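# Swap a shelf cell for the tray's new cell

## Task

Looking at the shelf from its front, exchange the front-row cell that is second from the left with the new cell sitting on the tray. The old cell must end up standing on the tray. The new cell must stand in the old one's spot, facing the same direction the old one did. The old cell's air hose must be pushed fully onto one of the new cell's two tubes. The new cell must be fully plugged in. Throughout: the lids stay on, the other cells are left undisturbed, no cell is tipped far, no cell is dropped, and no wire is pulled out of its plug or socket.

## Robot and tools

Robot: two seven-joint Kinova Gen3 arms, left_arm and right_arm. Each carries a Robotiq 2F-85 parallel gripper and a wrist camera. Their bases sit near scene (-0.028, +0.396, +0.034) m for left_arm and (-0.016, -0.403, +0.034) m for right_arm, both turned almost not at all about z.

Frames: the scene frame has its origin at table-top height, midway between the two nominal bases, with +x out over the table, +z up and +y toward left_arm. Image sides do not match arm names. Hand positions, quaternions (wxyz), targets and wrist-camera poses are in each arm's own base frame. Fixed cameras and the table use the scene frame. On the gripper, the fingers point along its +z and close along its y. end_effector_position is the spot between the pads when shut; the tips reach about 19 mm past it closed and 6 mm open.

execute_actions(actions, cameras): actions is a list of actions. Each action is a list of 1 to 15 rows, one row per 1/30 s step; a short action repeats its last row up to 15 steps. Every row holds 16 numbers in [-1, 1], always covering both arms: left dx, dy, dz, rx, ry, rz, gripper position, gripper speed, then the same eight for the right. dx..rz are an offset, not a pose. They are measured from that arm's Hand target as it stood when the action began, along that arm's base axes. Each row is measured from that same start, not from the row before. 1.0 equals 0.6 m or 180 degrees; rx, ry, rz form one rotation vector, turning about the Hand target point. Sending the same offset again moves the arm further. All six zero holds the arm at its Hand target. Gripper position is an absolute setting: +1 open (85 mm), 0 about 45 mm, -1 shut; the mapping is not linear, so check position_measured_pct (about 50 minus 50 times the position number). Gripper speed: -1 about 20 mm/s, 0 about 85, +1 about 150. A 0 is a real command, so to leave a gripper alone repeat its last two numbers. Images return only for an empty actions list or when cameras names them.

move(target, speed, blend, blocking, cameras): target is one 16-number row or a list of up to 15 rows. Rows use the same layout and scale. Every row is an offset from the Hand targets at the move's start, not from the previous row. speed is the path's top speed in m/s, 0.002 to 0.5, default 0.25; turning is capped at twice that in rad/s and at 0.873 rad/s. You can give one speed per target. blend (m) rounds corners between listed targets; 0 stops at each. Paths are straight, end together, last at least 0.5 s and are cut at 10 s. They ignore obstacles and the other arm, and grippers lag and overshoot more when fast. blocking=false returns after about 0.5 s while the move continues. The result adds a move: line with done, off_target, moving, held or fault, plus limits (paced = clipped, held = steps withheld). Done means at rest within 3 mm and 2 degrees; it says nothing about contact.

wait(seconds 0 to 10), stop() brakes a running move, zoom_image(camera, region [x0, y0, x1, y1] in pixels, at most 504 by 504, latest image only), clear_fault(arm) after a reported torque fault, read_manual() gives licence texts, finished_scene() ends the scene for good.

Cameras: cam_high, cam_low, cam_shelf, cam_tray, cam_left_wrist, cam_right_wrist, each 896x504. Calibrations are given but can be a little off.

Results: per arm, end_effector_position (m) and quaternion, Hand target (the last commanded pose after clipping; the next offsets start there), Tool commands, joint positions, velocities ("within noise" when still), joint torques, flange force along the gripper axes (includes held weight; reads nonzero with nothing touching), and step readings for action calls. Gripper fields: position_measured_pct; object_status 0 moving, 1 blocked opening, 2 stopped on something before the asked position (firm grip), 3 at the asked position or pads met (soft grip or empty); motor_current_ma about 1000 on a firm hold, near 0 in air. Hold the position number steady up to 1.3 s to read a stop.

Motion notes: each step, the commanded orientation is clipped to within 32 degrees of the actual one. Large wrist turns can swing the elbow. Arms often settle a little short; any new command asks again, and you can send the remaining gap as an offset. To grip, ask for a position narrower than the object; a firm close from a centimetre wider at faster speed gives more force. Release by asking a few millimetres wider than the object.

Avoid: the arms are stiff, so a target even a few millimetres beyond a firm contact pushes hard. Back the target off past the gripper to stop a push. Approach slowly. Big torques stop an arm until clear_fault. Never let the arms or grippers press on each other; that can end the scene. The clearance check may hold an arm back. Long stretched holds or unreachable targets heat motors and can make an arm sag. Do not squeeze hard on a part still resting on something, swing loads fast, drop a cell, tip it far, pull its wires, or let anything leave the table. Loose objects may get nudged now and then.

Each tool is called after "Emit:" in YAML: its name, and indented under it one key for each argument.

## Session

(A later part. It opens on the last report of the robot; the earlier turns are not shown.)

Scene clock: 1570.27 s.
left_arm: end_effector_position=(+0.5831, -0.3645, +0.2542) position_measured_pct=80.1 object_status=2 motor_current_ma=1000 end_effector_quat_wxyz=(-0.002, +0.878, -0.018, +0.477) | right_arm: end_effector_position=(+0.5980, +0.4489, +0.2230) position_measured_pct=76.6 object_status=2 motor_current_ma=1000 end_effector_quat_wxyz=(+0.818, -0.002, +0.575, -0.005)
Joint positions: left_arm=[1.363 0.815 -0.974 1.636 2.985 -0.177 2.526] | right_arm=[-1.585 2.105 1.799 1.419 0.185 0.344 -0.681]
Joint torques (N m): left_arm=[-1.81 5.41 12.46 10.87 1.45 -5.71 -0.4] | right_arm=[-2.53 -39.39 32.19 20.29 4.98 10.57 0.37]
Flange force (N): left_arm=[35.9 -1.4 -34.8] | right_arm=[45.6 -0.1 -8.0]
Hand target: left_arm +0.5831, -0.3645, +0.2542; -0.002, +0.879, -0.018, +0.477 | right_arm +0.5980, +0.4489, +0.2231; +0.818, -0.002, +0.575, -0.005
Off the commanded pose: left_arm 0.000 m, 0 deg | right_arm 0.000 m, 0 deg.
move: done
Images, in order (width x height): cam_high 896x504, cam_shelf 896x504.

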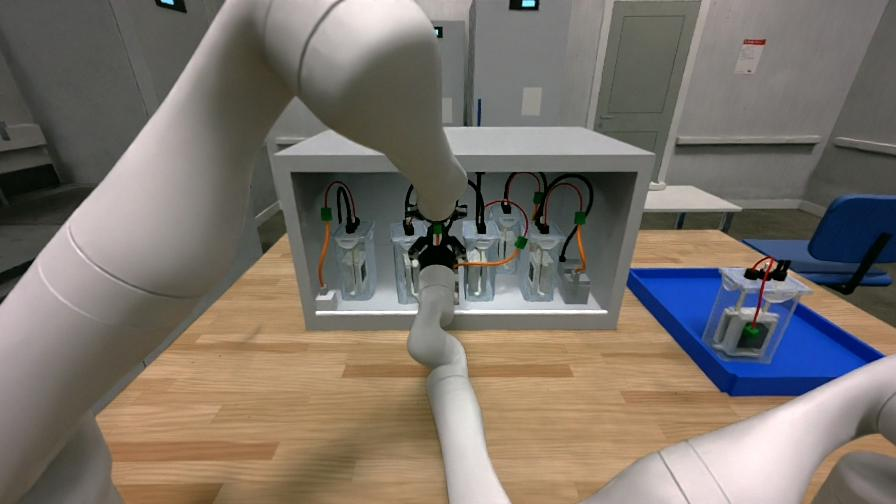

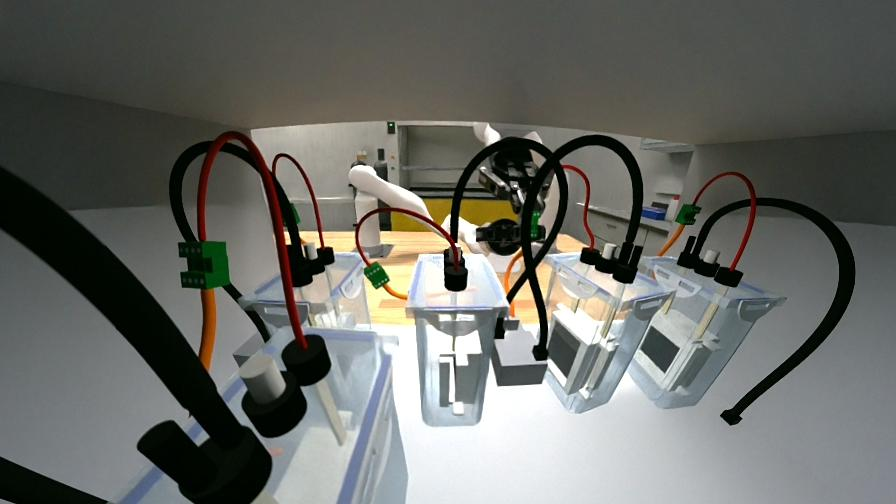

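Emit:
move:
  target:
    - [0.001,0,0.0167,0,0,0,-0.9,-0.6,0,0,0,0,0,0,-0.9,0.1]
    - [0.001,0,0.0267,0,0,0,-0.9,-0.6,0,0,0,0,0,0,-0.9,0.1]
  speed: 0.03
  cameras: ["cam_shelf","cam_high","cam_left_wrist"]

Emit:
zoom_image:
  camera: "cam_shelf"
  region: [480, 185, 560, 255]

Emit:
zoom_image:
  camera: "cam_high"
  region: [410, 200, 470, 245]

Emit:
zoom_image:
  camera: "cam_left_wrist"
  region: [320, 440, 530, 504]

Scene clock: 1587.73 s.
left_arm: end_effector_position=(+0.5837, -0.3645, +0.2702) position_measured_pct=80.1 object_status=2 motor_current_ma=1000 end_effector_quat_wxyz=(-0.002, +0.879, -0.018, +0.477) | right_arm: end_effector_position=(+0.5980, +0.4488, +0.2231) position_measured_pct=76.6 object_status=2 motor_current_ma=1000 end_effector_quat_wxyz=(+0.818, -0.002, +0.575, -0.005)
Joint positions: left_arm=[1.361 0.785 -0.971 1.617 2.976 -0.212 2.51] | right_arm=[-1.585 2.105 1.799 1.419 0.186 0.345 -0.681]
Joint torques (N m): left_arm=[-2.43 -18.02 -5.97 -7.4 -0.51 1.21 -0.28] | right_arm=[-0.66 -18.65 7.79 6.57 1.02 1.62 0.22]
Flange force (N): left_arm=[-4.5 1.9 -7.2] | right_arm=[1.2 2.8 5.3]
Hand target: left_arm +0.5837, -0.3645, +0.2702; -0.002, +0.879, -0.018, +0.477 | right_arm +0.5980, +0.4489, +0.2231; +0.818, -0.002, +0.575, -0.005
Off the commanded pose: left_arm 0.000 m, 0 deg | right_arm 0.000 m, 0 deg.
move: done
camera_calibration:
cam_left_wrist: T_world_to_cam=[[-0.024053, -0.999567, 0.0169667, -0.361465], [-0.553821, -0.000806441, -0.832636, 0.604825], [0.832288, -0.0294239, -0.553561, -0.203072], [0, 0, 0, 1]] pos_world=[0.495285, -0.366795, 0.397319]
Images, in order (width x height): cam_high 896x504, cam_shelf 896x504, cam_left_wrist 896x504.

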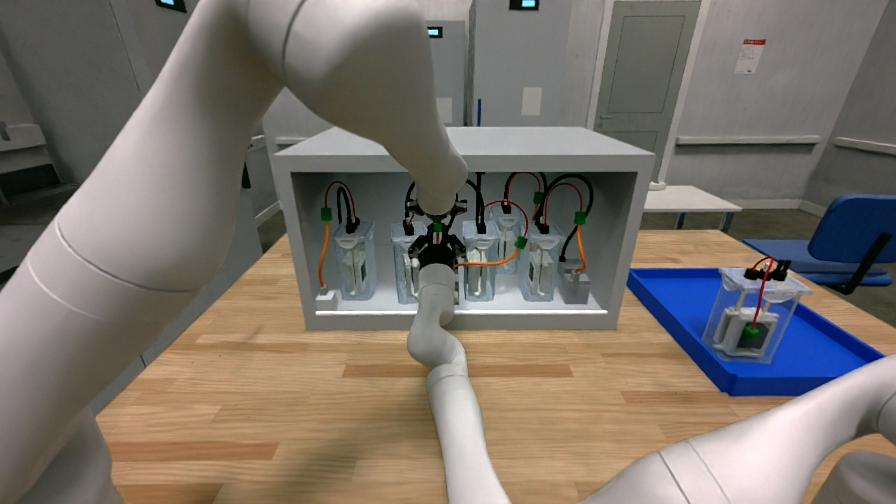

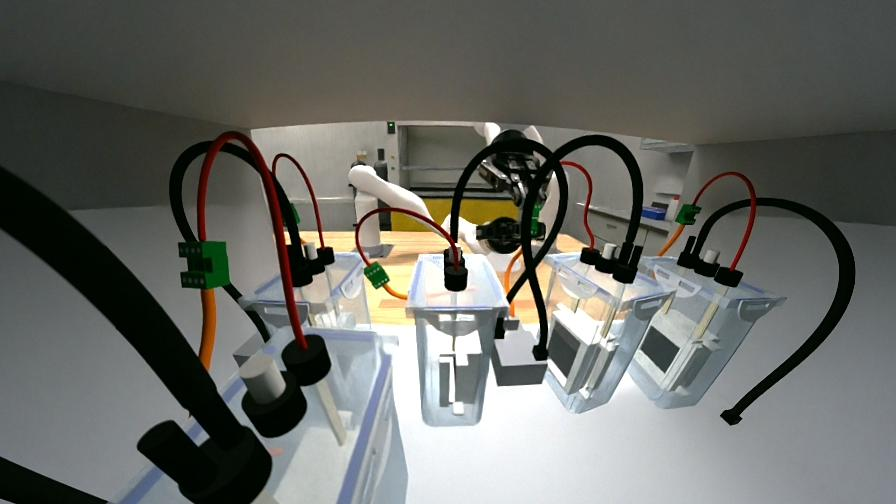

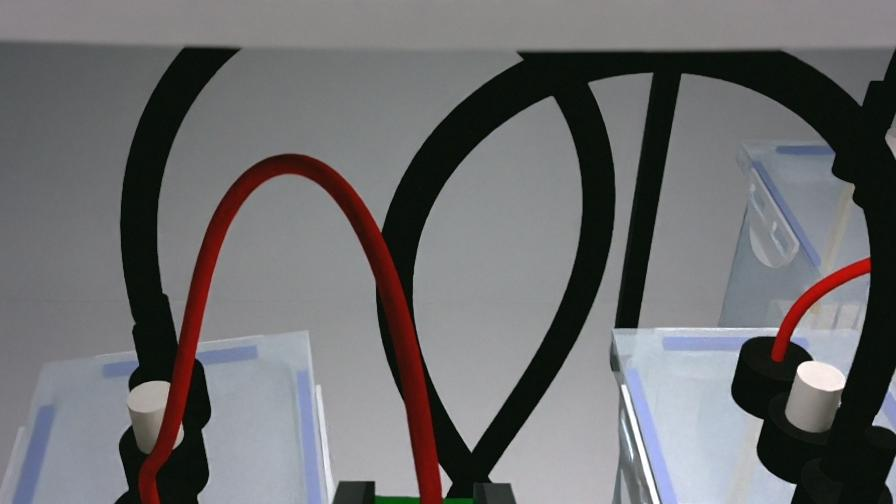

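Scaled by 6.300 from the camera's 896x504 image, which has a finer 1280x720 frame.

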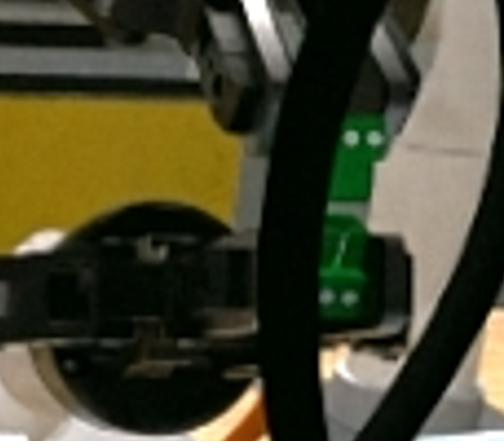

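Scaled by 8.400 from the camera's 896x504 image, which has a finer 1280x720 frame.

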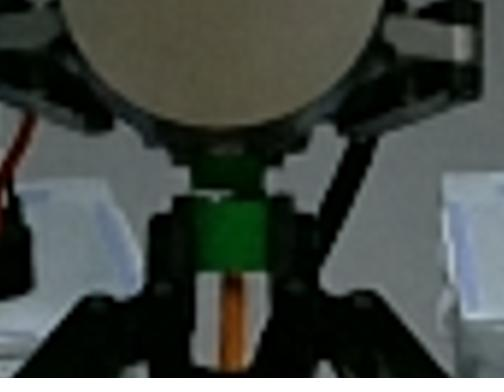

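Scaled by 2.400 from the camera's 896x504 image, which has a finer 1280x720 frame.

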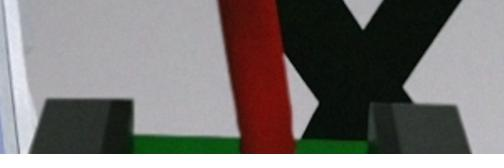

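Emit:
zoom_image:
  camera: "cam_high"
  region: [425, 212, 449, 236]

Emit:
zoom_image:
  camera: "cam_shelf"
  region: [526, 200, 546, 240]

Scaled by 21.000 from the camera's 896x504 image, which has a finer 1280x720 frame.

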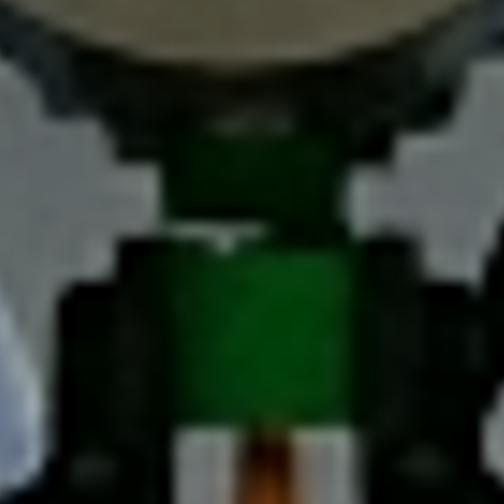

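Scaled by 12.600 from the camera's 896x504 image, which has a finer 1280x720 frame.

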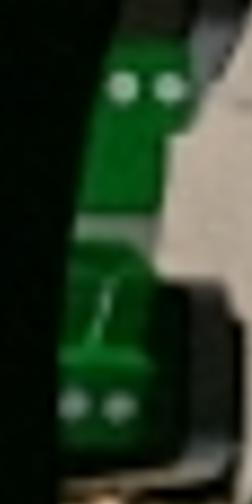

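Emit:
move:
  target:
    - [0.00117,-0.00067,-0.0095,0,0,0,-0.9,-0.6,0,0,0,0,0,0,-0.9,0.1]
    - [0.00117,-0.00067,-0.0155,0,0,0,-0.9,-0.6,0,0,0,0,0,0,-0.9,0.1]
  speed: 0.03

Emit:
move:
  target: [0,0.00083,0,-0.00556,0,0,-0.9,-0.6,0,0,0,0,0,0,-0.9,0.1]
  speed: 0.02

Emit:
move:
  target: [0,0.00083,0,-0.00556,0,0,-0.9,-0.6,0,0,0,0,0,0,-0.9,0.1]
  speed: 0.02

Emit:
move:
  target: [0,-0.0025,0,0.01667,0,0,-0.9,-0.6,0,0,0,0,0,0,-0.9,0.1]
  speed: 0.02

Emit:
move:
  target: [0,0,0,-0.00556,0,0.00833,-0.9,-0.6,0,0,0,0,0,0,-0.9,0.1]
  speed: 0.02

Emit:
move:
  target: [0,0.00167,0,0,0,-0.01667,-0.9,-0.6,0,0,0,0,0,0,-0.9,0.1]
  speed: 0.02

Scene clock: 1610.70 s.
left_arm: end_effector_position=(+0.5844, -0.3649, +0.2610) position_measured_pct=80.1 object_status=2 motor_current_ma=1000 end_effector_quat_wxyz=(-0.002, +0.878, -0.018, +0.477) | right_arm: end_effector_position=(+0.5980, +0.4489, +0.2227) position_measured_pct=76.6 object_status=2 motor_current_ma=1000 end_effector_quat_wxyz=(+0.818, -0.002, +0.575, -0.005)
Joint positions: left_arm=[1.359 0.803 -0.971 1.625 2.981 -0.193 2.519] | right_arm=[-1.585 2.105 1.799 1.419 0.186 0.344 -0.681]
Joint torques (N m): left_arm=[-2.6 -11.45 -1.24 -2.51 0.03 -0.61 -0.4] | right_arm=[-1.8 -24.44 14.92 10.37 2.26 4.21 0.3]
Flange force (N): left_arm=[6.0 0.6 -16.1] | right_arm=[14.1 1.8 2.7]
Hand target: left_arm +0.5844, -0.3649, +0.2609; -0.002, +0.879, -0.018, +0.477 | right_arm +0.5980, +0.4489, +0.2231; +0.818, -0.002, +0.575, -0.005
Off the commanded pose: left_arm 0.000 m, 0 deg | right_arm 0.000 m, 0 deg.
move: done

Scene clock: 1611.40 s.
left_arm: end_effector_position=(+0.5844, -0.3644, +0.2609) position_measured_pct=80.1 object_status=2 motor_current_ma=1000 end_effector_quat_wxyz=(+0.005, +0.878, -0.013, +0.478) | right_arm: end_effector_position=(+0.5980, +0.4489, +0.2230) position_measured_pct=76.6 object_status=2 motor_current_ma=1000 end_effector_quat_wxyz=(+0.818, -0.002, +0.575, -0.005)
Joint positions: left_arm=[1.356 0.797 -0.967 1.635 2.987 -0.177 2.522] | right_arm=[-1.585 2.105 1.799 1.419 0.186 0.345 -0.681]
Joint torques (N m): left_arm=[-2.73 -10.92 -0.95 -2.02 0.16 -0.72 -0.29] | right_arm=[-1.81 -24.99 15.43 10.78 2.21 4.47 0.22]
Flange force (N): left_arm=[7.1 1.3 -16.8] | right_arm=[15.1 1.9 2.6]
Hand target: left_arm +0.5844, -0.3644, +0.2609; +0.005, +0.878, -0.013, +0.478 | right_arm +0.5980, +0.4489, +0.2230; +0.818, -0.002, +0.575, -0.005
Off the commanded pose: left_arm 0.000 m, 0 deg | right_arm 0.000 m, 0 deg.
move: done

Scene clock: 1612.10 s.
left_arm: end_effector_position=(+0.5844, -0.3639, +0.2609) position_measured_pct=80.1 object_status=2 motor_current_ma=1000 end_effector_quat_wxyz=(+0.013, +0.878, -0.009, +0.478) | right_arm: end_effector_position=(+0.5980, +0.4489, +0.2230) position_measured_pct=76.6 object_status=2 motor_current_ma=1000 end_effector_quat_wxyz=(+0.818, -0.002, +0.575, -0.005)
Joint positions: left_arm=[1.351 0.79 -0.962 1.644 2.992 -0.161 2.526] | right_arm=[-1.585 2.105 1.799 1.419 0.186 0.345 -0.681]
Joint torques (N m): left_arm=[-3.32 -10.92 -1.2 -1.74 0.16 -1.03 -0.21] | right_arm=[-1.27 -25.04 15.16 11.17 2.04 4.68 0.13]
Flange force (N): left_arm=[6.4 2.2 -17.2] | right_arm=[14.9 2.6 2.4]
Hand target: left_arm +0.5844, -0.3639, +0.2609; +0.013, +0.878, -0.009, +0.478 | right_arm +0.5980, +0.4489, +0.2230; +0.818, -0.002, +0.575, -0.005
Off the commanded pose: left_arm 0.000 m, 0 deg | right_arm 0.000 m, 0 deg.
move: done

Scene clock: 1613.63 s.
left_arm: end_effector_position=(+0.5844, -0.3654, +0.2609) position_measured_pct=80.1 object_status=2 motor_current_ma=1000 end_effector_quat_wxyz=(-0.010, +0.878, -0.022, +0.477) | right_arm: end_effector_position=(+0.5980, +0.4489, +0.2231) position_measured_pct=76.6 object_status=2 motor_current_ma=1000 end_effector_quat_wxyz=(+0.818, -0.002, +0.575, -0.005)
Joint positions: left_arm=[1.363 0.809 -0.974 1.615 2.976 -0.209 2.515] | right_arm=[-1.585 2.105 1.799 1.419 0.186 0.345 -0.681]
Joint torques (N m): left_arm=[-2.34 -10.49 -0.21 -2.29 0.16 -0.53 -0.42] | right_arm=[-2.99 -25.41 16.49 10.49 2.62 4.43 0.39]
Flange force (N): left_arm=[7.2 -0.9 -18.1] | right_arm=[16.7 0.8 3.3]
Hand target: left_arm +0.5844, -0.3654, +0.2609; -0.010, +0.878, -0.022, +0.477 | right_arm +0.5980, +0.4489, +0.2231; +0.818, -0.002, +0.575, -0.005
Off the commanded pose: left_arm 0.000 m, 0 deg | right_arm 0.000 m, 0 deg.
move: done

Scene clock: 1614.63 s.
left_arm: end_effector_position=(+0.5844, -0.3654, +0.2609) position_measured_pct=80.1 object_status=2 motor_current_ma=1000 end_effector_quat_wxyz=(-0.009, +0.879, -0.006, +0.477) | right_arm: end_effector_position=(+0.5980, +0.4489, +0.2231) position_measured_pct=76.6 object_status=2 motor_current_ma=1000 end_effector_quat_wxyz=(+0.818, -0.002, +0.575, -0.005)
Joint positions: left_arm=[1.37 0.82 -0.985 1.604 2.992 -0.228 2.537] | right_arm=[-1.585 2.105 1.799 1.419 0.186 0.345 -0.681]
Joint torques (N m): left_arm=[-2.39 -10.84 -0.31 -2.27 0.28 -0.66 -0.17] | right_arm=[-2.65 -25.35 16.19 10.59 2.5 4.53 0.36]
Flange force (N): left_arm=[7.2 -1.1 -17.6] | right_arm=[16.2 0.8 3.1]
Hand target: left_arm +0.5844, -0.3654, +0.2609; -0.009, +0.879, -0.006, +0.477 | right_arm +0.5980, +0.4489, +0.2231; +0.818, -0.002, +0.575, -0.005
Off the commanded pose: left_arm 0.000 m, 0 deg | right_arm 0.000 m, 0 deg.
move: done

Scene clock: 1616.17 s.
left_arm: end_effector_position=(+0.5844, -0.3644, +0.2609) position_measured_pct=80.1 object_status=2 motor_current_ma=1000 end_effector_quat_wxyz=(+0.004, +0.878, -0.029, +0.477) | right_arm: end_effector_position=(+0.5980, +0.4489, +0.2231) position_measured_pct=76.6 object_status=2 motor_current_ma=1000 end_effector_quat_wxyz=(+0.818, -0.002, +0.575, -0.005)
Joint positions: left_arm=[1.347 0.786 -0.954 1.645 2.97 -0.16 2.499] | right_arm=[-1.585 2.105 1.799 1.419 0.186 0.345 -0.681]
Joint torques (N m): left_arm=[-2.66 -10.55 -0.71 -1.55 -0.08 -0.92 -0.5] | right_arm=[-1.31 -25.06 15.41 10.99 2.17 4.39 0.19]
Flange force (N): left_arm=[7.5 2.0 -16.5] | right_arm=[15.2 2.7 1.6]
Hand target: left_arm +0.5844, -0.3644, +0.2609; +0.004, +0.878, -0.029, +0.477 | right_arm +0.5980, +0.4489, +0.2231; +0.818, -0.002, +0.575, -0.005
Off the commanded pose: left_arm 0.000 m, 0 deg | right_arm 0.000 m, 0 deg.
move: done

Emit:
execute_actions:
  actions: []

Emit:
zoom_image:
  camera: "cam_high"
  region: [405, 190, 475, 245]

Emit:
zoom_image:
  camera: "cam_shelf"
  region: [505, 190, 575, 255]

Emit:
zoom_image:
  camera: "cam_low"
  region: [400, 60, 560, 180]

Scene clock: 1638.13 s.
left_arm: end_effector_position=(+0.5844, -0.3644, +0.2609) position_measured_pct=80.1 object_status=2 motor_current_ma=1000 end_effector_quat_wxyz=(+0.004, +0.878, -0.029, +0.477) | right_arm: end_effector_position=(+0.5980, +0.4489, +0.2231) position_measured_pct=76.6 object_status=2 motor_current_ma=1000 end_effector_quat_wxyz=(+0.818, -0.002, +0.575, -0.005)
Joint positions: left_arm=[1.347 0.786 -0.954 1.645 2.97 -0.16 2.499] | right_arm=[-1.585 2.105 1.799 1.419 0.186 0.345 -0.681]
Joint velocities: within noise
Joint torques (N m): left_arm=[-2.65 -10.48 -0.66 -1.59 -0.05 -0.97 -0.47] | right_arm=[-1.39 -25.05 15.37 11.01 2.2 4.45 0.18]
Flange force (N): left_arm=[7.4 1.7 -16.6] | right_arm=[15.2 2.6 1.9]
Hand target: left_arm +0.5844, -0.3644, +0.2609; +0.004, +0.878, -0.029, +0.477 | right_arm +0.5980, +0.4489, +0.2231; +0.818, -0.002, +0.575, -0.005
Tool commands: left_gripper/position=-0.9 left_gripper/speed=-0.6 right_gripper/position=-0.9 right_gripper/speed=+0.1
Off the commanded pose: left_arm 0.000 m, 0 deg | right_arm 0.000 m, 0 deg.
camera_calibration:
cam_left_wrist: T_world_to_cam=[[-0.050158, -0.998597, 0.017005, -0.345517], [-0.553779, 0.0136381, -0.832552, 0.602772], [0.831151, -0.0511761, -0.553686, -0.215999], [0, 0, 0, 1]] pos_world=[0.496, -0.364306, 0.388118]
cam_right_wrist: T_world_to_cam=[[-0.00815313, 0.999806, -0.0179251, -0.443303], [-0.332625, 0.0141933, 0.942952, 0.0376713], [0.943024, 0.0136504, 0.332445, -0.495522], [0, 0, 0, 1]] pos_world=[0.476205, 0.449447, 0.121265]

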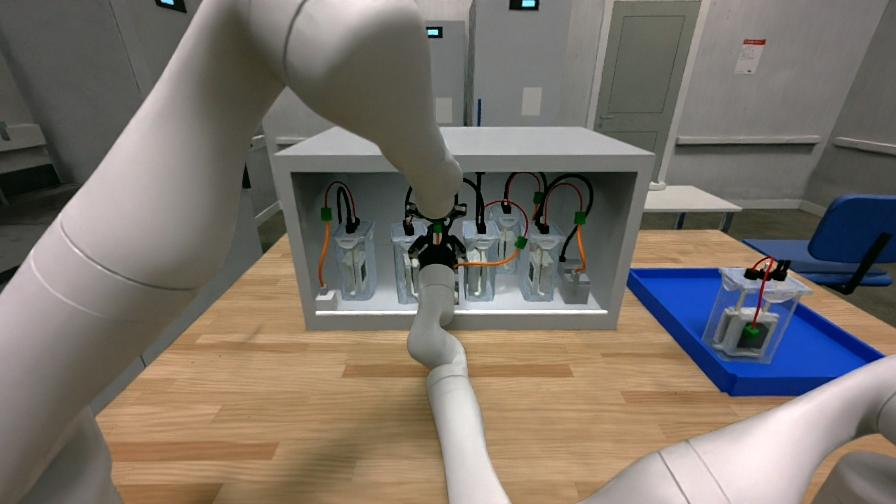

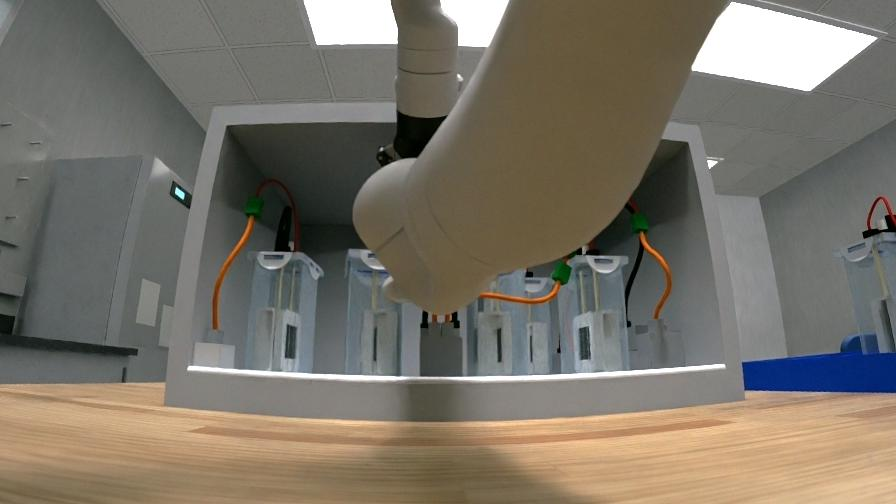

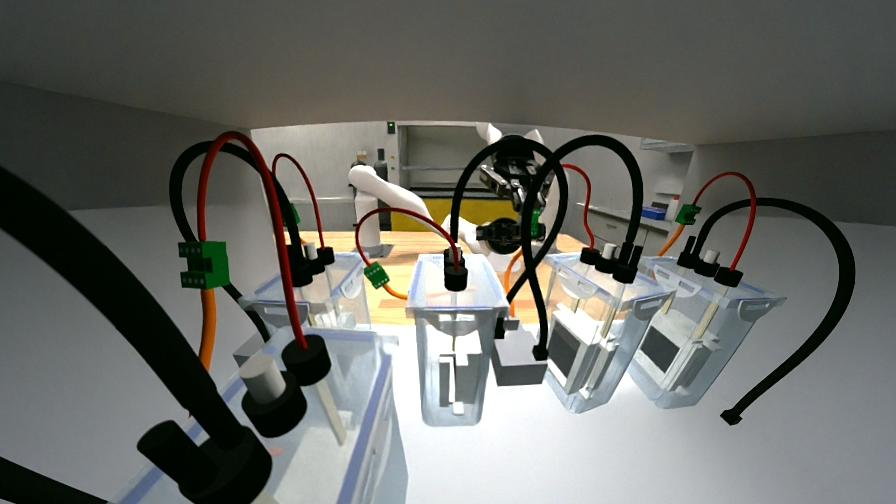

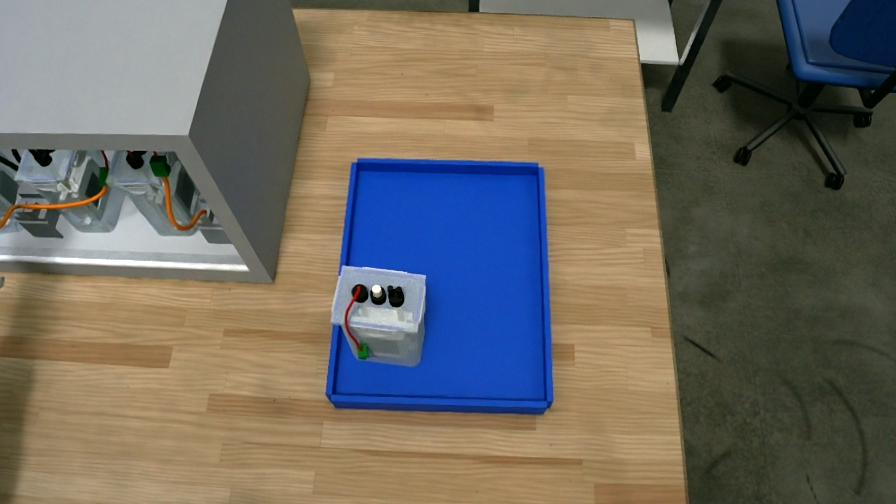

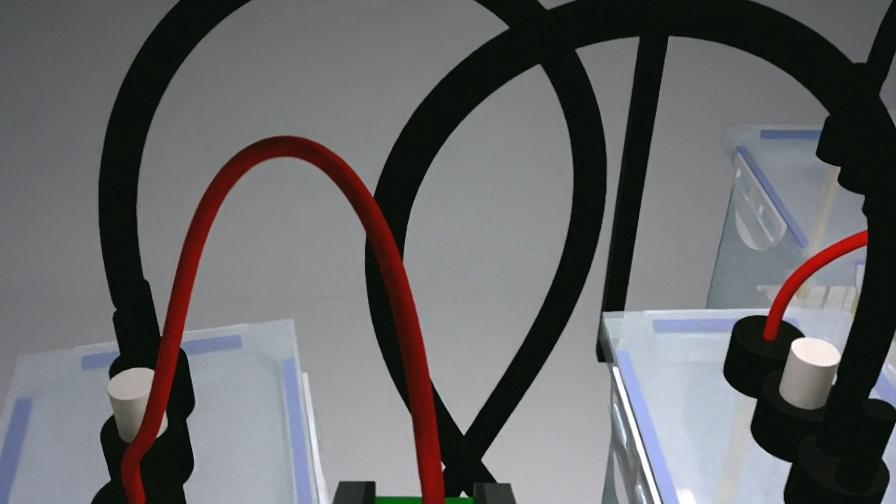

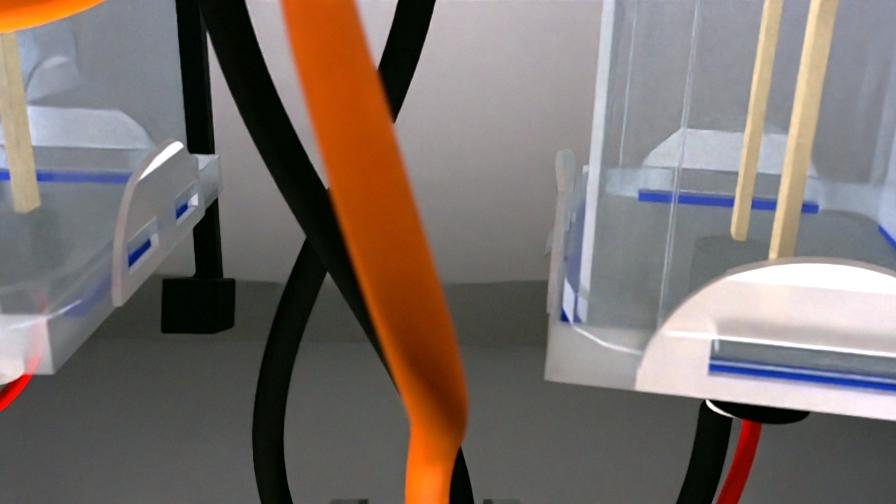

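Scaled by 7.200 from the camera's 896x504 image, which has a finer 1280x720 frame.

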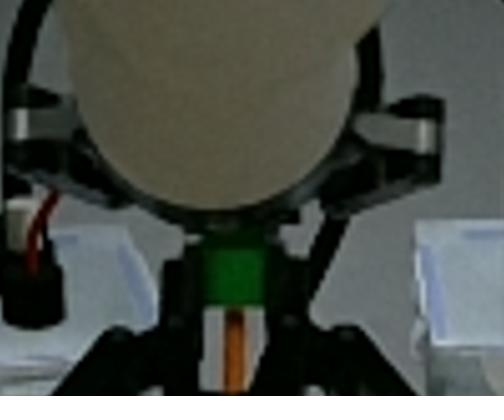

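Scaled by 7.200 from the camera's 896x504 image, which has a finer 1280x720 frame.

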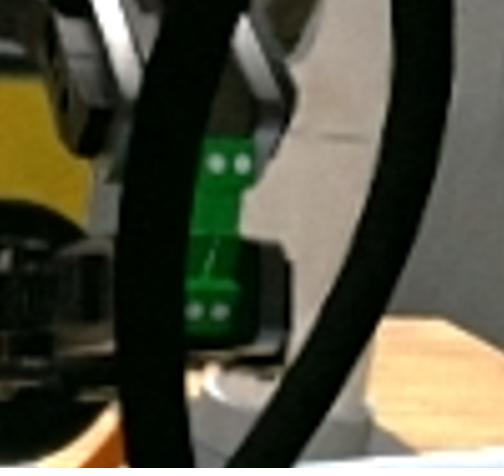

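Scaled by 3.150 from the camera's 896x504 image, which has a finer 1280x720 frame.

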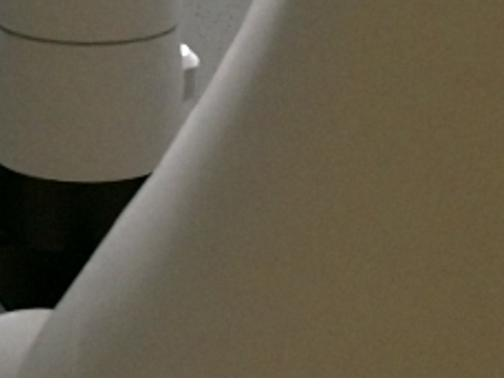

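Emit:
zoom_image:
  camera: "cam_shelf"
  region: [165, 225, 245, 305]

Emit:
zoom_image:
  camera: "cam_shelf"
  region: [655, 190, 715, 240]

Emit:
zoom_image:
  camera: "cam_shelf"
  region: [522, 205, 552, 240]

Scaled by 6.300 from the camera's 896x504 image, which has a finer 1280x720 frame.

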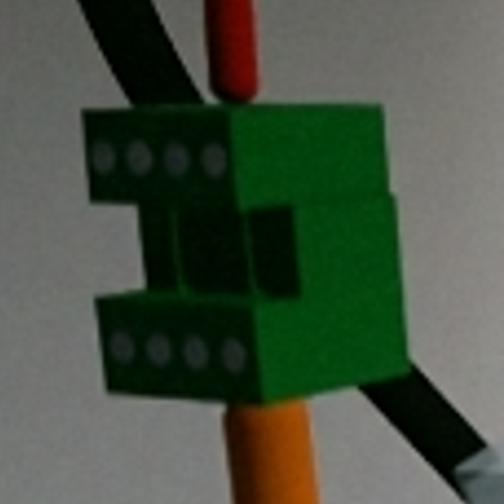

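Scaled by 8.400 from the camera's 896x504 image, which has a finer 1280x720 frame.

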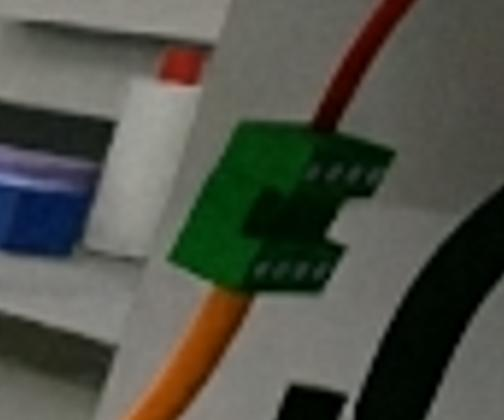

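Scaled by 14.400 from the camera's 896x504 image, which has a finer 1280x720 frame.

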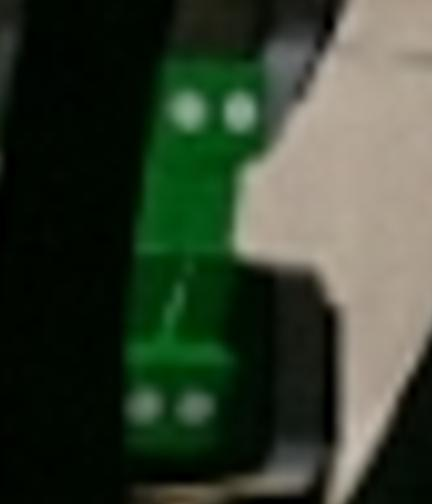

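Emit:
move:
  target: [0,-0.0008,0.0033,0,0,0.00833,-0.9,-0.6,0,0,0,0,0,0,-0.9,0.1]
  speed: 0.01

Scene clock: 1670.77 s.
left_arm: end_effector_position=(+0.5844, -0.3649, +0.2629) position_measured_pct=80.1 object_status=2 motor_current_ma=1000 end_effector_quat_wxyz=(-0.002, +0.879, -0.018, +0.477) | right_arm: end_effector_position=(+0.5980, +0.4489, +0.2231) position_measured_pct=76.6 object_status=2 motor_current_ma=1000 end_effector_quat_wxyz=(+0.818, -0.002, +0.575, -0.005)
Joint positions: left_arm=[1.359 0.799 -0.97 1.623 2.98 -0.198 2.516] | right_arm=[-1.585 2.105 1.799 1.419 0.186 0.345 -0.681]
Joint torques (N m): left_arm=[-2.43 -16.15 -4.59 -5.37 -0.27 0.3 -0.32] | right_arm=[-0.01 -20.29 9.36 7.96 1.31 2.42 0.28]
Flange force (N): left_arm=[-0.9 1.9 -8.7] | right_arm=[4.5 3.0 3.3]
Hand target: left_arm +0.5844, -0.3649, +0.2629; -0.002, +0.879, -0.018, +0.477 | right_arm +0.5980, +0.4489, +0.2230; +0.818, -0.002, +0.575, -0.005
Off the commanded pose: left_arm 0.000 m, 0 deg | right_arm 0.000 m, 0 deg.
move: done

Emit:
move:
  target: [0,-0.00167,0,0,0,0,-0.9,-0.6,0,0,0,0,0,0,-0.9,0.1]
  speed: 0.01

Emit:
move:
  target: [0,-0.00167,0,0,0,0,-0.9,-0.6,0,0,0,0,0,0,-0.9,0.1]
  speed: 0.01

Scene clock: 1673.07 s.
left_arm: end_effector_position=(+0.5844, -0.3659, +0.2629) position_measured_pct=80.1 object_status=2 motor_current_ma=1000 end_effector_quat_wxyz=(-0.002, +0.879, -0.018, +0.477) | right_arm: end_effector_position=(+0.5980, +0.4489, +0.2231) position_measured_pct=76.6 object_status=2 motor_current_ma=1000 end_effector_quat_wxyz=(+0.818, -0.002, +0.575, -0.005)
Joint positions: left_arm=[1.36 0.8 -0.97 1.62 2.981 -0.2 2.517] | right_arm=[-1.585 2.105 1.799 1.419 0.186 0.345 -0.681]
Joint torques (N m): left_arm=[-0.62 -15.93 -3.11 -6.91 -0.1 1.29 -0.29] | right_arm=[-2.69 -20.86 11.15 6.46 1.71 1.8 0.36]
Flange force (N): left_arm=[-0.7 -1.6 -9.9] | right_arm=[6.1 -0.1 4.4]
Hand target: left_arm +0.5844, -0.3659, +0.2629; -0.002, +0.879, -0.018, +0.477 | right_arm +0.5980, +0.4489, +0.2231; +0.818, -0.002, +0.575, -0.005
Off the commanded pose: left_arm 0.000 m, 0 deg | right_arm 0.000 m, 0 deg.
move: done

Scene clock: 1673.77 s.
left_arm: end_effector_position=(+0.5844, -0.3669, +0.2629) position_measured_pct=80.1 object_status=2 motor_current_ma=1000 end_effector_quat_wxyz=(-0.002, +0.879, -0.018, +0.477) | right_arm: end_effector_position=(+0.5980, +0.4489, +0.2231) position_measured_pct=76.6 object_status=2 motor_current_ma=1000 end_effector_quat_wxyz=(+0.818, -0.002, +0.575, -0.005)
Joint positions: left_arm=[1.36 0.802 -0.97 1.617 2.981 -0.202 2.518] | right_arm=[-1.585 2.105 1.799 1.419 0.186 0.345 -0.681]
Joint torques (N m): left_arm=[1.29 -15.58 -1.38 -7.67 0.01 1.89 -0.22] | right_arm=[-4.23 -21.38 12.37 5.3 2.02 1.27 0.39]
Flange force (N): left_arm=[0.6 -4.3 -9.8] | right_arm=[6.9 -2.7 3.9]
Hand target: left_arm +0.5844, -0.3669, +0.2629; -0.002, +0.879, -0.018, +0.477 | right_arm +0.5980, +0.4489, +0.2231; +0.818, -0.002, +0.575, -0.005
Off the commanded pose: left_arm 0.000 m, 0 deg | right_arm 0.000 m, 0 deg.
move: done

Emit:
move:
  target:
    - [0,0.003,0,0,0,0.0111,-0.9,-0.6,0,0,0,0,0,0,-0.9,0.1]
    - [0,0.0026,-0.00333,0,0,0.0111,-0.9,-0.6,0,0,0,0,0,0,-0.9,0.1]
  speed: 0.01

Scene clock: 1678.10 s.
left_arm: end_effector_position=(+0.5844, -0.3653, +0.2610) position_measured_pct=80.1 object_status=2 motor_current_ma=1000 end_effector_quat_wxyz=(-0.011, +0.879, -0.002, +0.477) | right_arm: end_effector_position=(+0.5980, +0.4489, +0.2230) position_measured_pct=76.6 object_status=2 motor_current_ma=1000 end_effector_quat_wxyz=(+0.818, -0.002, +0.575, -0.005)
Joint positions: left_arm=[1.373 0.825 -0.99 1.598 2.995 -0.239 2.544] | right_arm=[-1.585 2.105 1.799 1.419 0.186 0.345 -0.681]
Joint torques (N m): left_arm=[-3.79 -10.88 -1.33 -1.34 0.29 -1.2 -0.16] | right_arm=[-1.31 -25.18 15.47 11.67 2.33 5.07 0.4]
Flange force (N): left_arm=[7.1 0.9 -17.8] | right_arm=[16.0 2.7 3.0]
Hand target: left_arm +0.5844, -0.3653, +0.2609; -0.011, +0.879, -0.002, +0.477 | right_arm +0.5980, +0.4489, +0.2231; +0.818, -0.002, +0.575, -0.005
Off the commanded pose: left_arm 0.000 m, 0 deg | right_arm 0.000 m, 0 deg.
move: done

Emit:
zoom_image:
  camera: "cam_high"
  region: [422, 212, 452, 242]

Scaled by 16.800 from the camera's 896x504 image, which has a finer 1280x720 frame.
This view is cut from an older image: the scene may have changed since it was taken.

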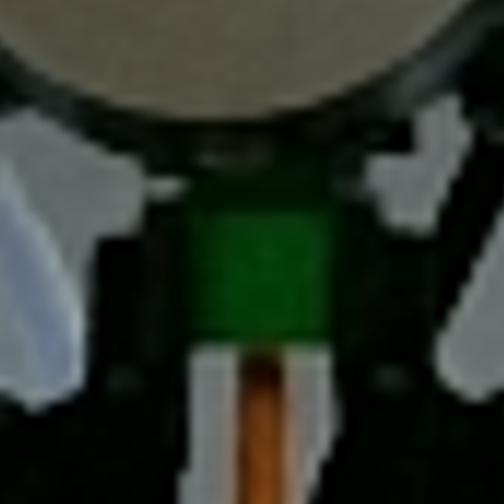

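Emit:
move:
  target:
    - [0,0,0.025,0,0,0,-0.9,-0.6,0,0,0,0,0,0,-0.9,0.1]
    - [-0.1465,0.0412,0.0383,0,-0.0167,-0.0111,-0.9,-0.6,0,0,0,0,0,0,-0.9,0.1]
  speed: 0.05
  cameras: ["cam_left_wrist","cam_high","cam_shelf"]

Emit:
zoom_image:
  camera: "cam_left_wrist"
  region: [340, 330, 560, 504]

Emit:
zoom_image:
  camera: "cam_shelf"
  region: [500, 190, 580, 260]

Scene clock: 1695.30 s.
left_arm: end_effector_position=(+0.4965, -0.3406, +0.2839) position_measured_pct=80.1 object_status=2 motor_current_ma=1000 end_effector_quat_wxyz=(-0.002, +0.866, -0.017, +0.500) | right_arm: end_effector_position=(+0.5980, +0.4489, +0.2230) position_measured_pct=76.6 object_status=2 motor_current_ma=1000 end_effector_quat_wxyz=(+0.818, -0.002, +0.575, -0.005)
Joint positions: left_arm=[1.693 0.772 -1.23 1.882 2.965 -0.127 2.602] | right_arm=[-1.585 2.105 1.799 1.419 0.186 0.345 -0.681]
Joint torques (N m): left_arm=[-2.07 -14.01 -6.37 -6.98 -0.37 1.11 -0.31] | right_arm=[-0.77 -18.61 7.81 6.58 1.04 1.61 0.23]
Flange force (N): left_arm=[-3.0 -0.3 -8.4] | right_arm=[1.3 3.0 5.7]
Hand target: left_arm +0.4965, -0.3406, +0.2839; -0.002, +0.866, -0.017, +0.500 | right_arm +0.5980, +0.4489, +0.2230; +0.818, -0.002, +0.575, -0.005
Off the commanded pose: left_arm 0.000 m, 0 deg | right_arm 0.000 m, 0 deg.
move: done
camera_calibration:
cam_left_wrist: T_world_to_cam=[[-0.0248742, -0.999551, 0.0167188, -0.339344], [-0.509557, -0.00171138, -0.860435, 0.553567], [0.860078, -0.0299218, -0.509285, -0.148712], [0, 0, 0, 1]] pos_world=[0.401537, -0.342694, 0.406245]
Images, in order (width x height): cam_high 896x504, cam_shelf 896x504, cam_left_wrist 896x504.

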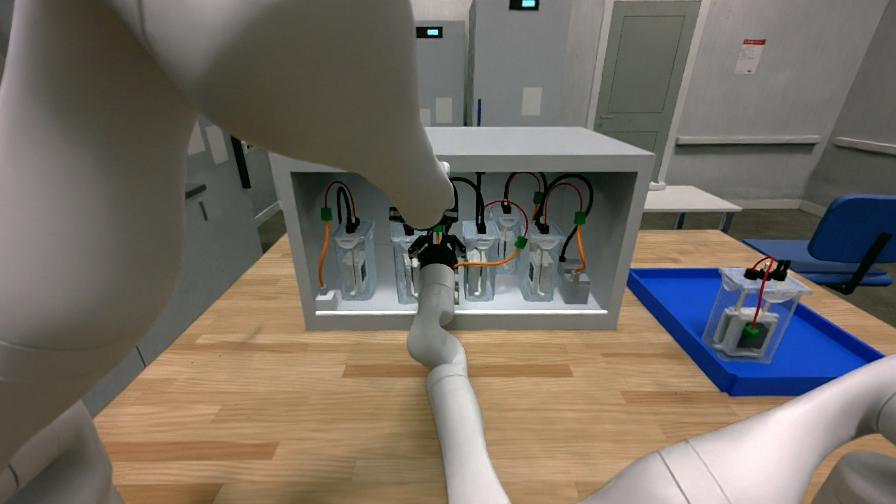

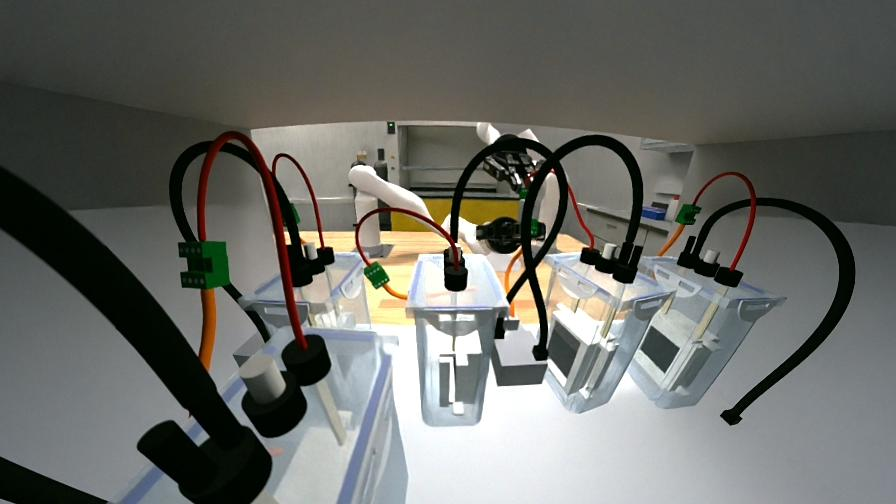

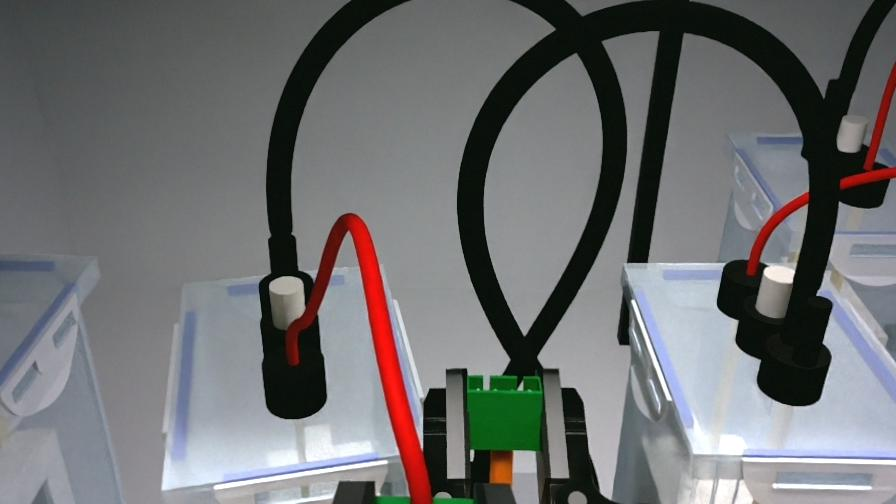

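Scaled by 2.291 from the camera's 896x504 image, which has a finer 1280x720 frame.

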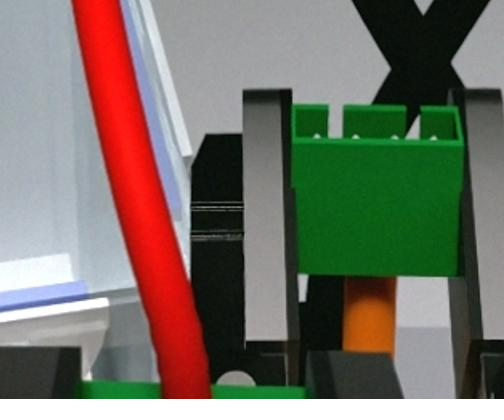

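Scaled by 6.300 from the camera's 896x504 image, which has a finer 1280x720 frame.

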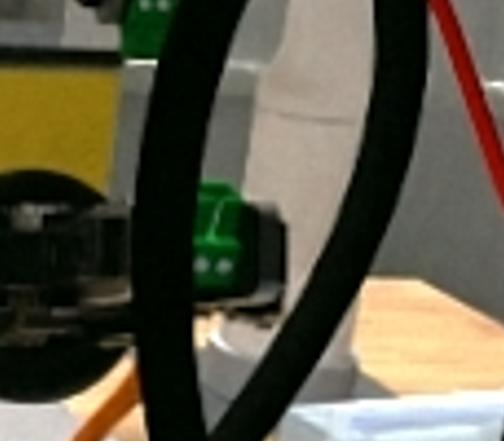

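Emit:
zoom_image:
  camera: "cam_left_wrist"
  region: [325, 464, 525, 504]

Emit:
zoom_image:
  camera: "cam_left_wrist"
  region: [456, 364, 556, 464]

Scaled by 2.520 from the camera's 896x504 image, which has a finer 1280x720 frame.

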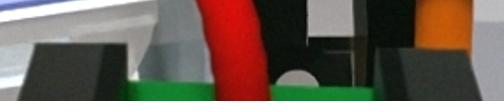

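Scaled by 5.040 from the camera's 896x504 image, which has a finer 1280x720 frame.

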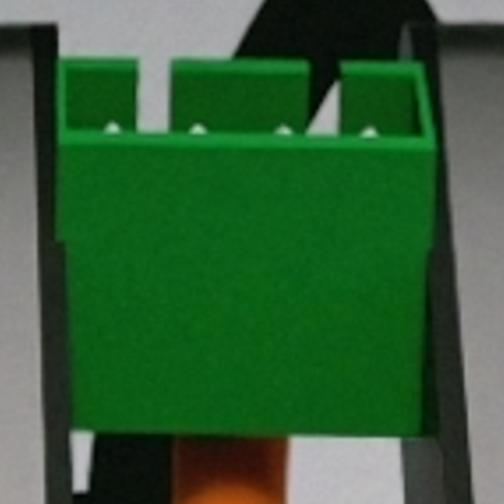

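Emit:
move:
  target: [0,0,0,0,-0.1333,0,-0.9,-0.6,0,0,0,0,0,0,-0.9,0.1]
  speed: 0.1
  cameras: ["cam_left_wrist"]

Emit:
zoom_image:
  camera: "cam_left_wrist"
  region: [450, 260, 550, 360]

Scene clock: 1723.60 s.
left_arm: end_effector_position=(+0.4965, -0.3406, +0.2839) position_measured_pct=80.1 object_status=2 motor_current_ma=1000 end_effector_quat_wxyz=(-0.006, +0.743, -0.016, +0.669) | right_arm: end_effector_position=(+0.5980, +0.4489, +0.2230) position_measured_pct=76.6 object_status=2 motor_current_ma=1000 end_effector_quat_wxyz=(+0.818, -0.002, +0.575, -0.005)
Joint positions: left_arm=[1.829 1.345 -1.502 2.043 3.23 0.212 2.822] | right_arm=[-1.585 2.105 1.799 1.419 0.186 0.345 -0.681]
Joint torques (N m): left_arm=[-1.83 -14.97 -9.82 -1.96 0.54 0.76 -0.26] | right_arm=[-0.72 -18.65 7.78 6.62 1.04 1.63 0.23]
Flange force (N): left_arm=[0.6 1.3 -5.1] | right_arm=[1.4 3.0 5.6]
Hand target: left_arm +0.4965, -0.3406, +0.2839; -0.006, +0.743, -0.016, +0.669 | right_arm +0.5980, +0.4489, +0.2230; +0.818, -0.002, +0.575, -0.005
Off the commanded pose: left_arm 0.000 m, 0 deg | right_arm 0.000 m, 0 deg.
move: done
camera_calibration:
cam_left_wrist: T_world_to_cam=[[-0.0295378, -0.999551, 0.00505925, -0.333715], [-0.115609, -0.0016112, -0.993293, 0.395743], [0.992855, -0.0299246, -0.11551, -0.326383], [0, 0, 0, 1]] pos_world=[0.359945, -0.342694, 0.357077]
Images, in order (width x height): cam_left_wrist 896x504.

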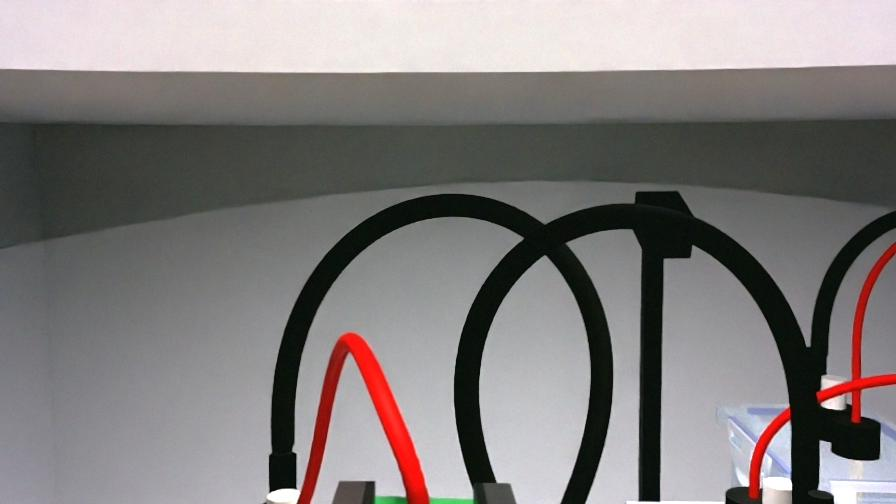

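Scaled by 5.040 from the camera's 896x504 image, which has a finer 1280x720 frame.

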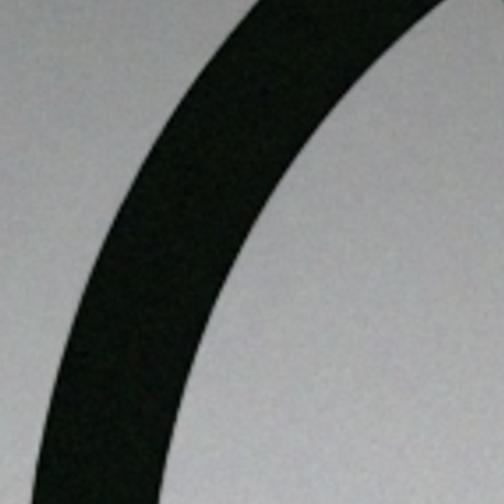

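Emit:
move:
  target: [0,0,-0.0083,0,0.0333,0,-0.9,-0.6,0,0,0,0,0,0,-0.9,0.1]
  speed: 0.1
  cameras: ["cam_left_wrist"]

Emit:
zoom_image:
  camera: "cam_left_wrist"
  region: [450, 404, 550, 504]

Scene clock: 1728.87 s.
left_arm: end_effector_position=(+0.4965, -0.3406, +0.2789) position_measured_pct=80.1 object_status=2 motor_current_ma=1000 end_effector_quat_wxyz=(-0.005, +0.777, -0.017, +0.629) | right_arm: end_effector_position=(+0.5980, +0.4489, +0.2230) position_measured_pct=76.6 object_status=2 motor_current_ma=1000 end_effector_quat_wxyz=(+0.818, -0.002, +0.575, -0.005)
Joint positions: left_arm=[1.813 1.203 -1.451 2.025 3.15 0.168 2.777] | right_arm=[-1.585 2.105 1.799 1.419 0.186 0.345 -0.681]
Joint torques (N m): left_arm=[-1.99 -14.72 -9.21 -3.26 0.37 0.83 -0.32] | right_arm=[-0.75 -18.59 7.82 6.61 1.05 1.63 0.24]
Flange force (N): left_arm=[0.4 1.0 -6.1] | right_arm=[1.3 3.0 5.7]
Hand target: left_arm +0.4965, -0.3406, +0.2789; -0.005, +0.777, -0.017, +0.629 | right_arm +0.5980, +0.4489, +0.2230; +0.818, -0.002, +0.575, -0.005
Off the commanded pose: left_arm 0.000 m, 0 deg | right_arm 0.000 m, 0 deg.
move: done
camera_calibration:
cam_left_wrist: T_world_to_cam=[[-0.0288711, -0.999551, 0.00801653, -0.334838], [-0.218737, -0.00150789, -0.975783, 0.437108], [0.975357, -0.0299254, -0.218596, -0.289598], [0, 0, 0, 1]] pos_world=[0.368406, -0.342695, 0.365902]
Images, in order (width x height): cam_left_wrist 896x504.

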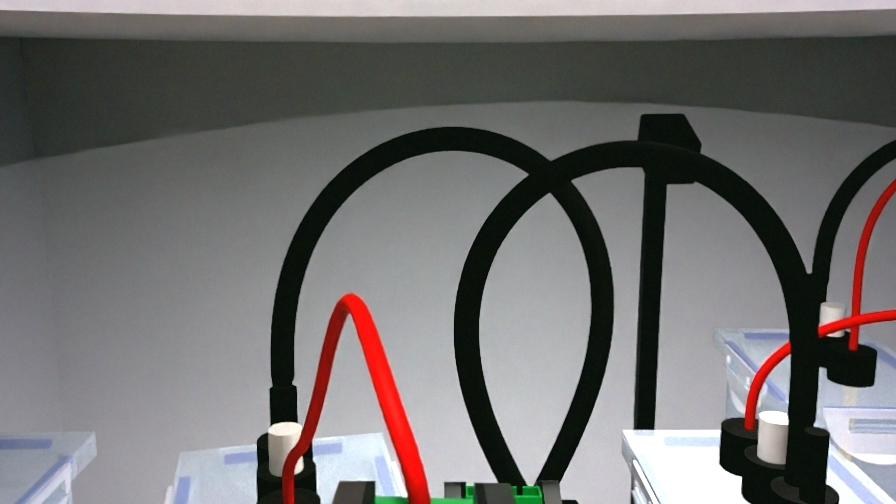

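Scaled by 5.040 from the camera's 896x504 image, which has a finer 1280x720 frame.

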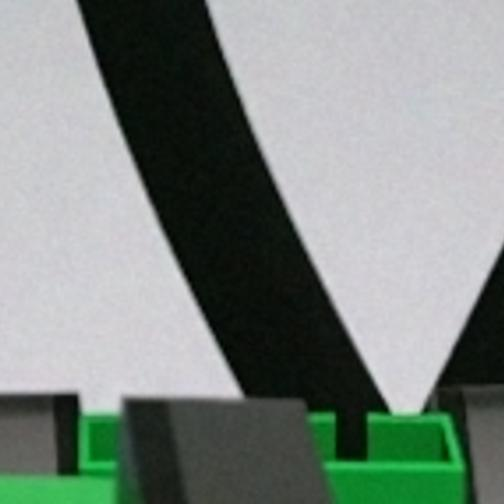

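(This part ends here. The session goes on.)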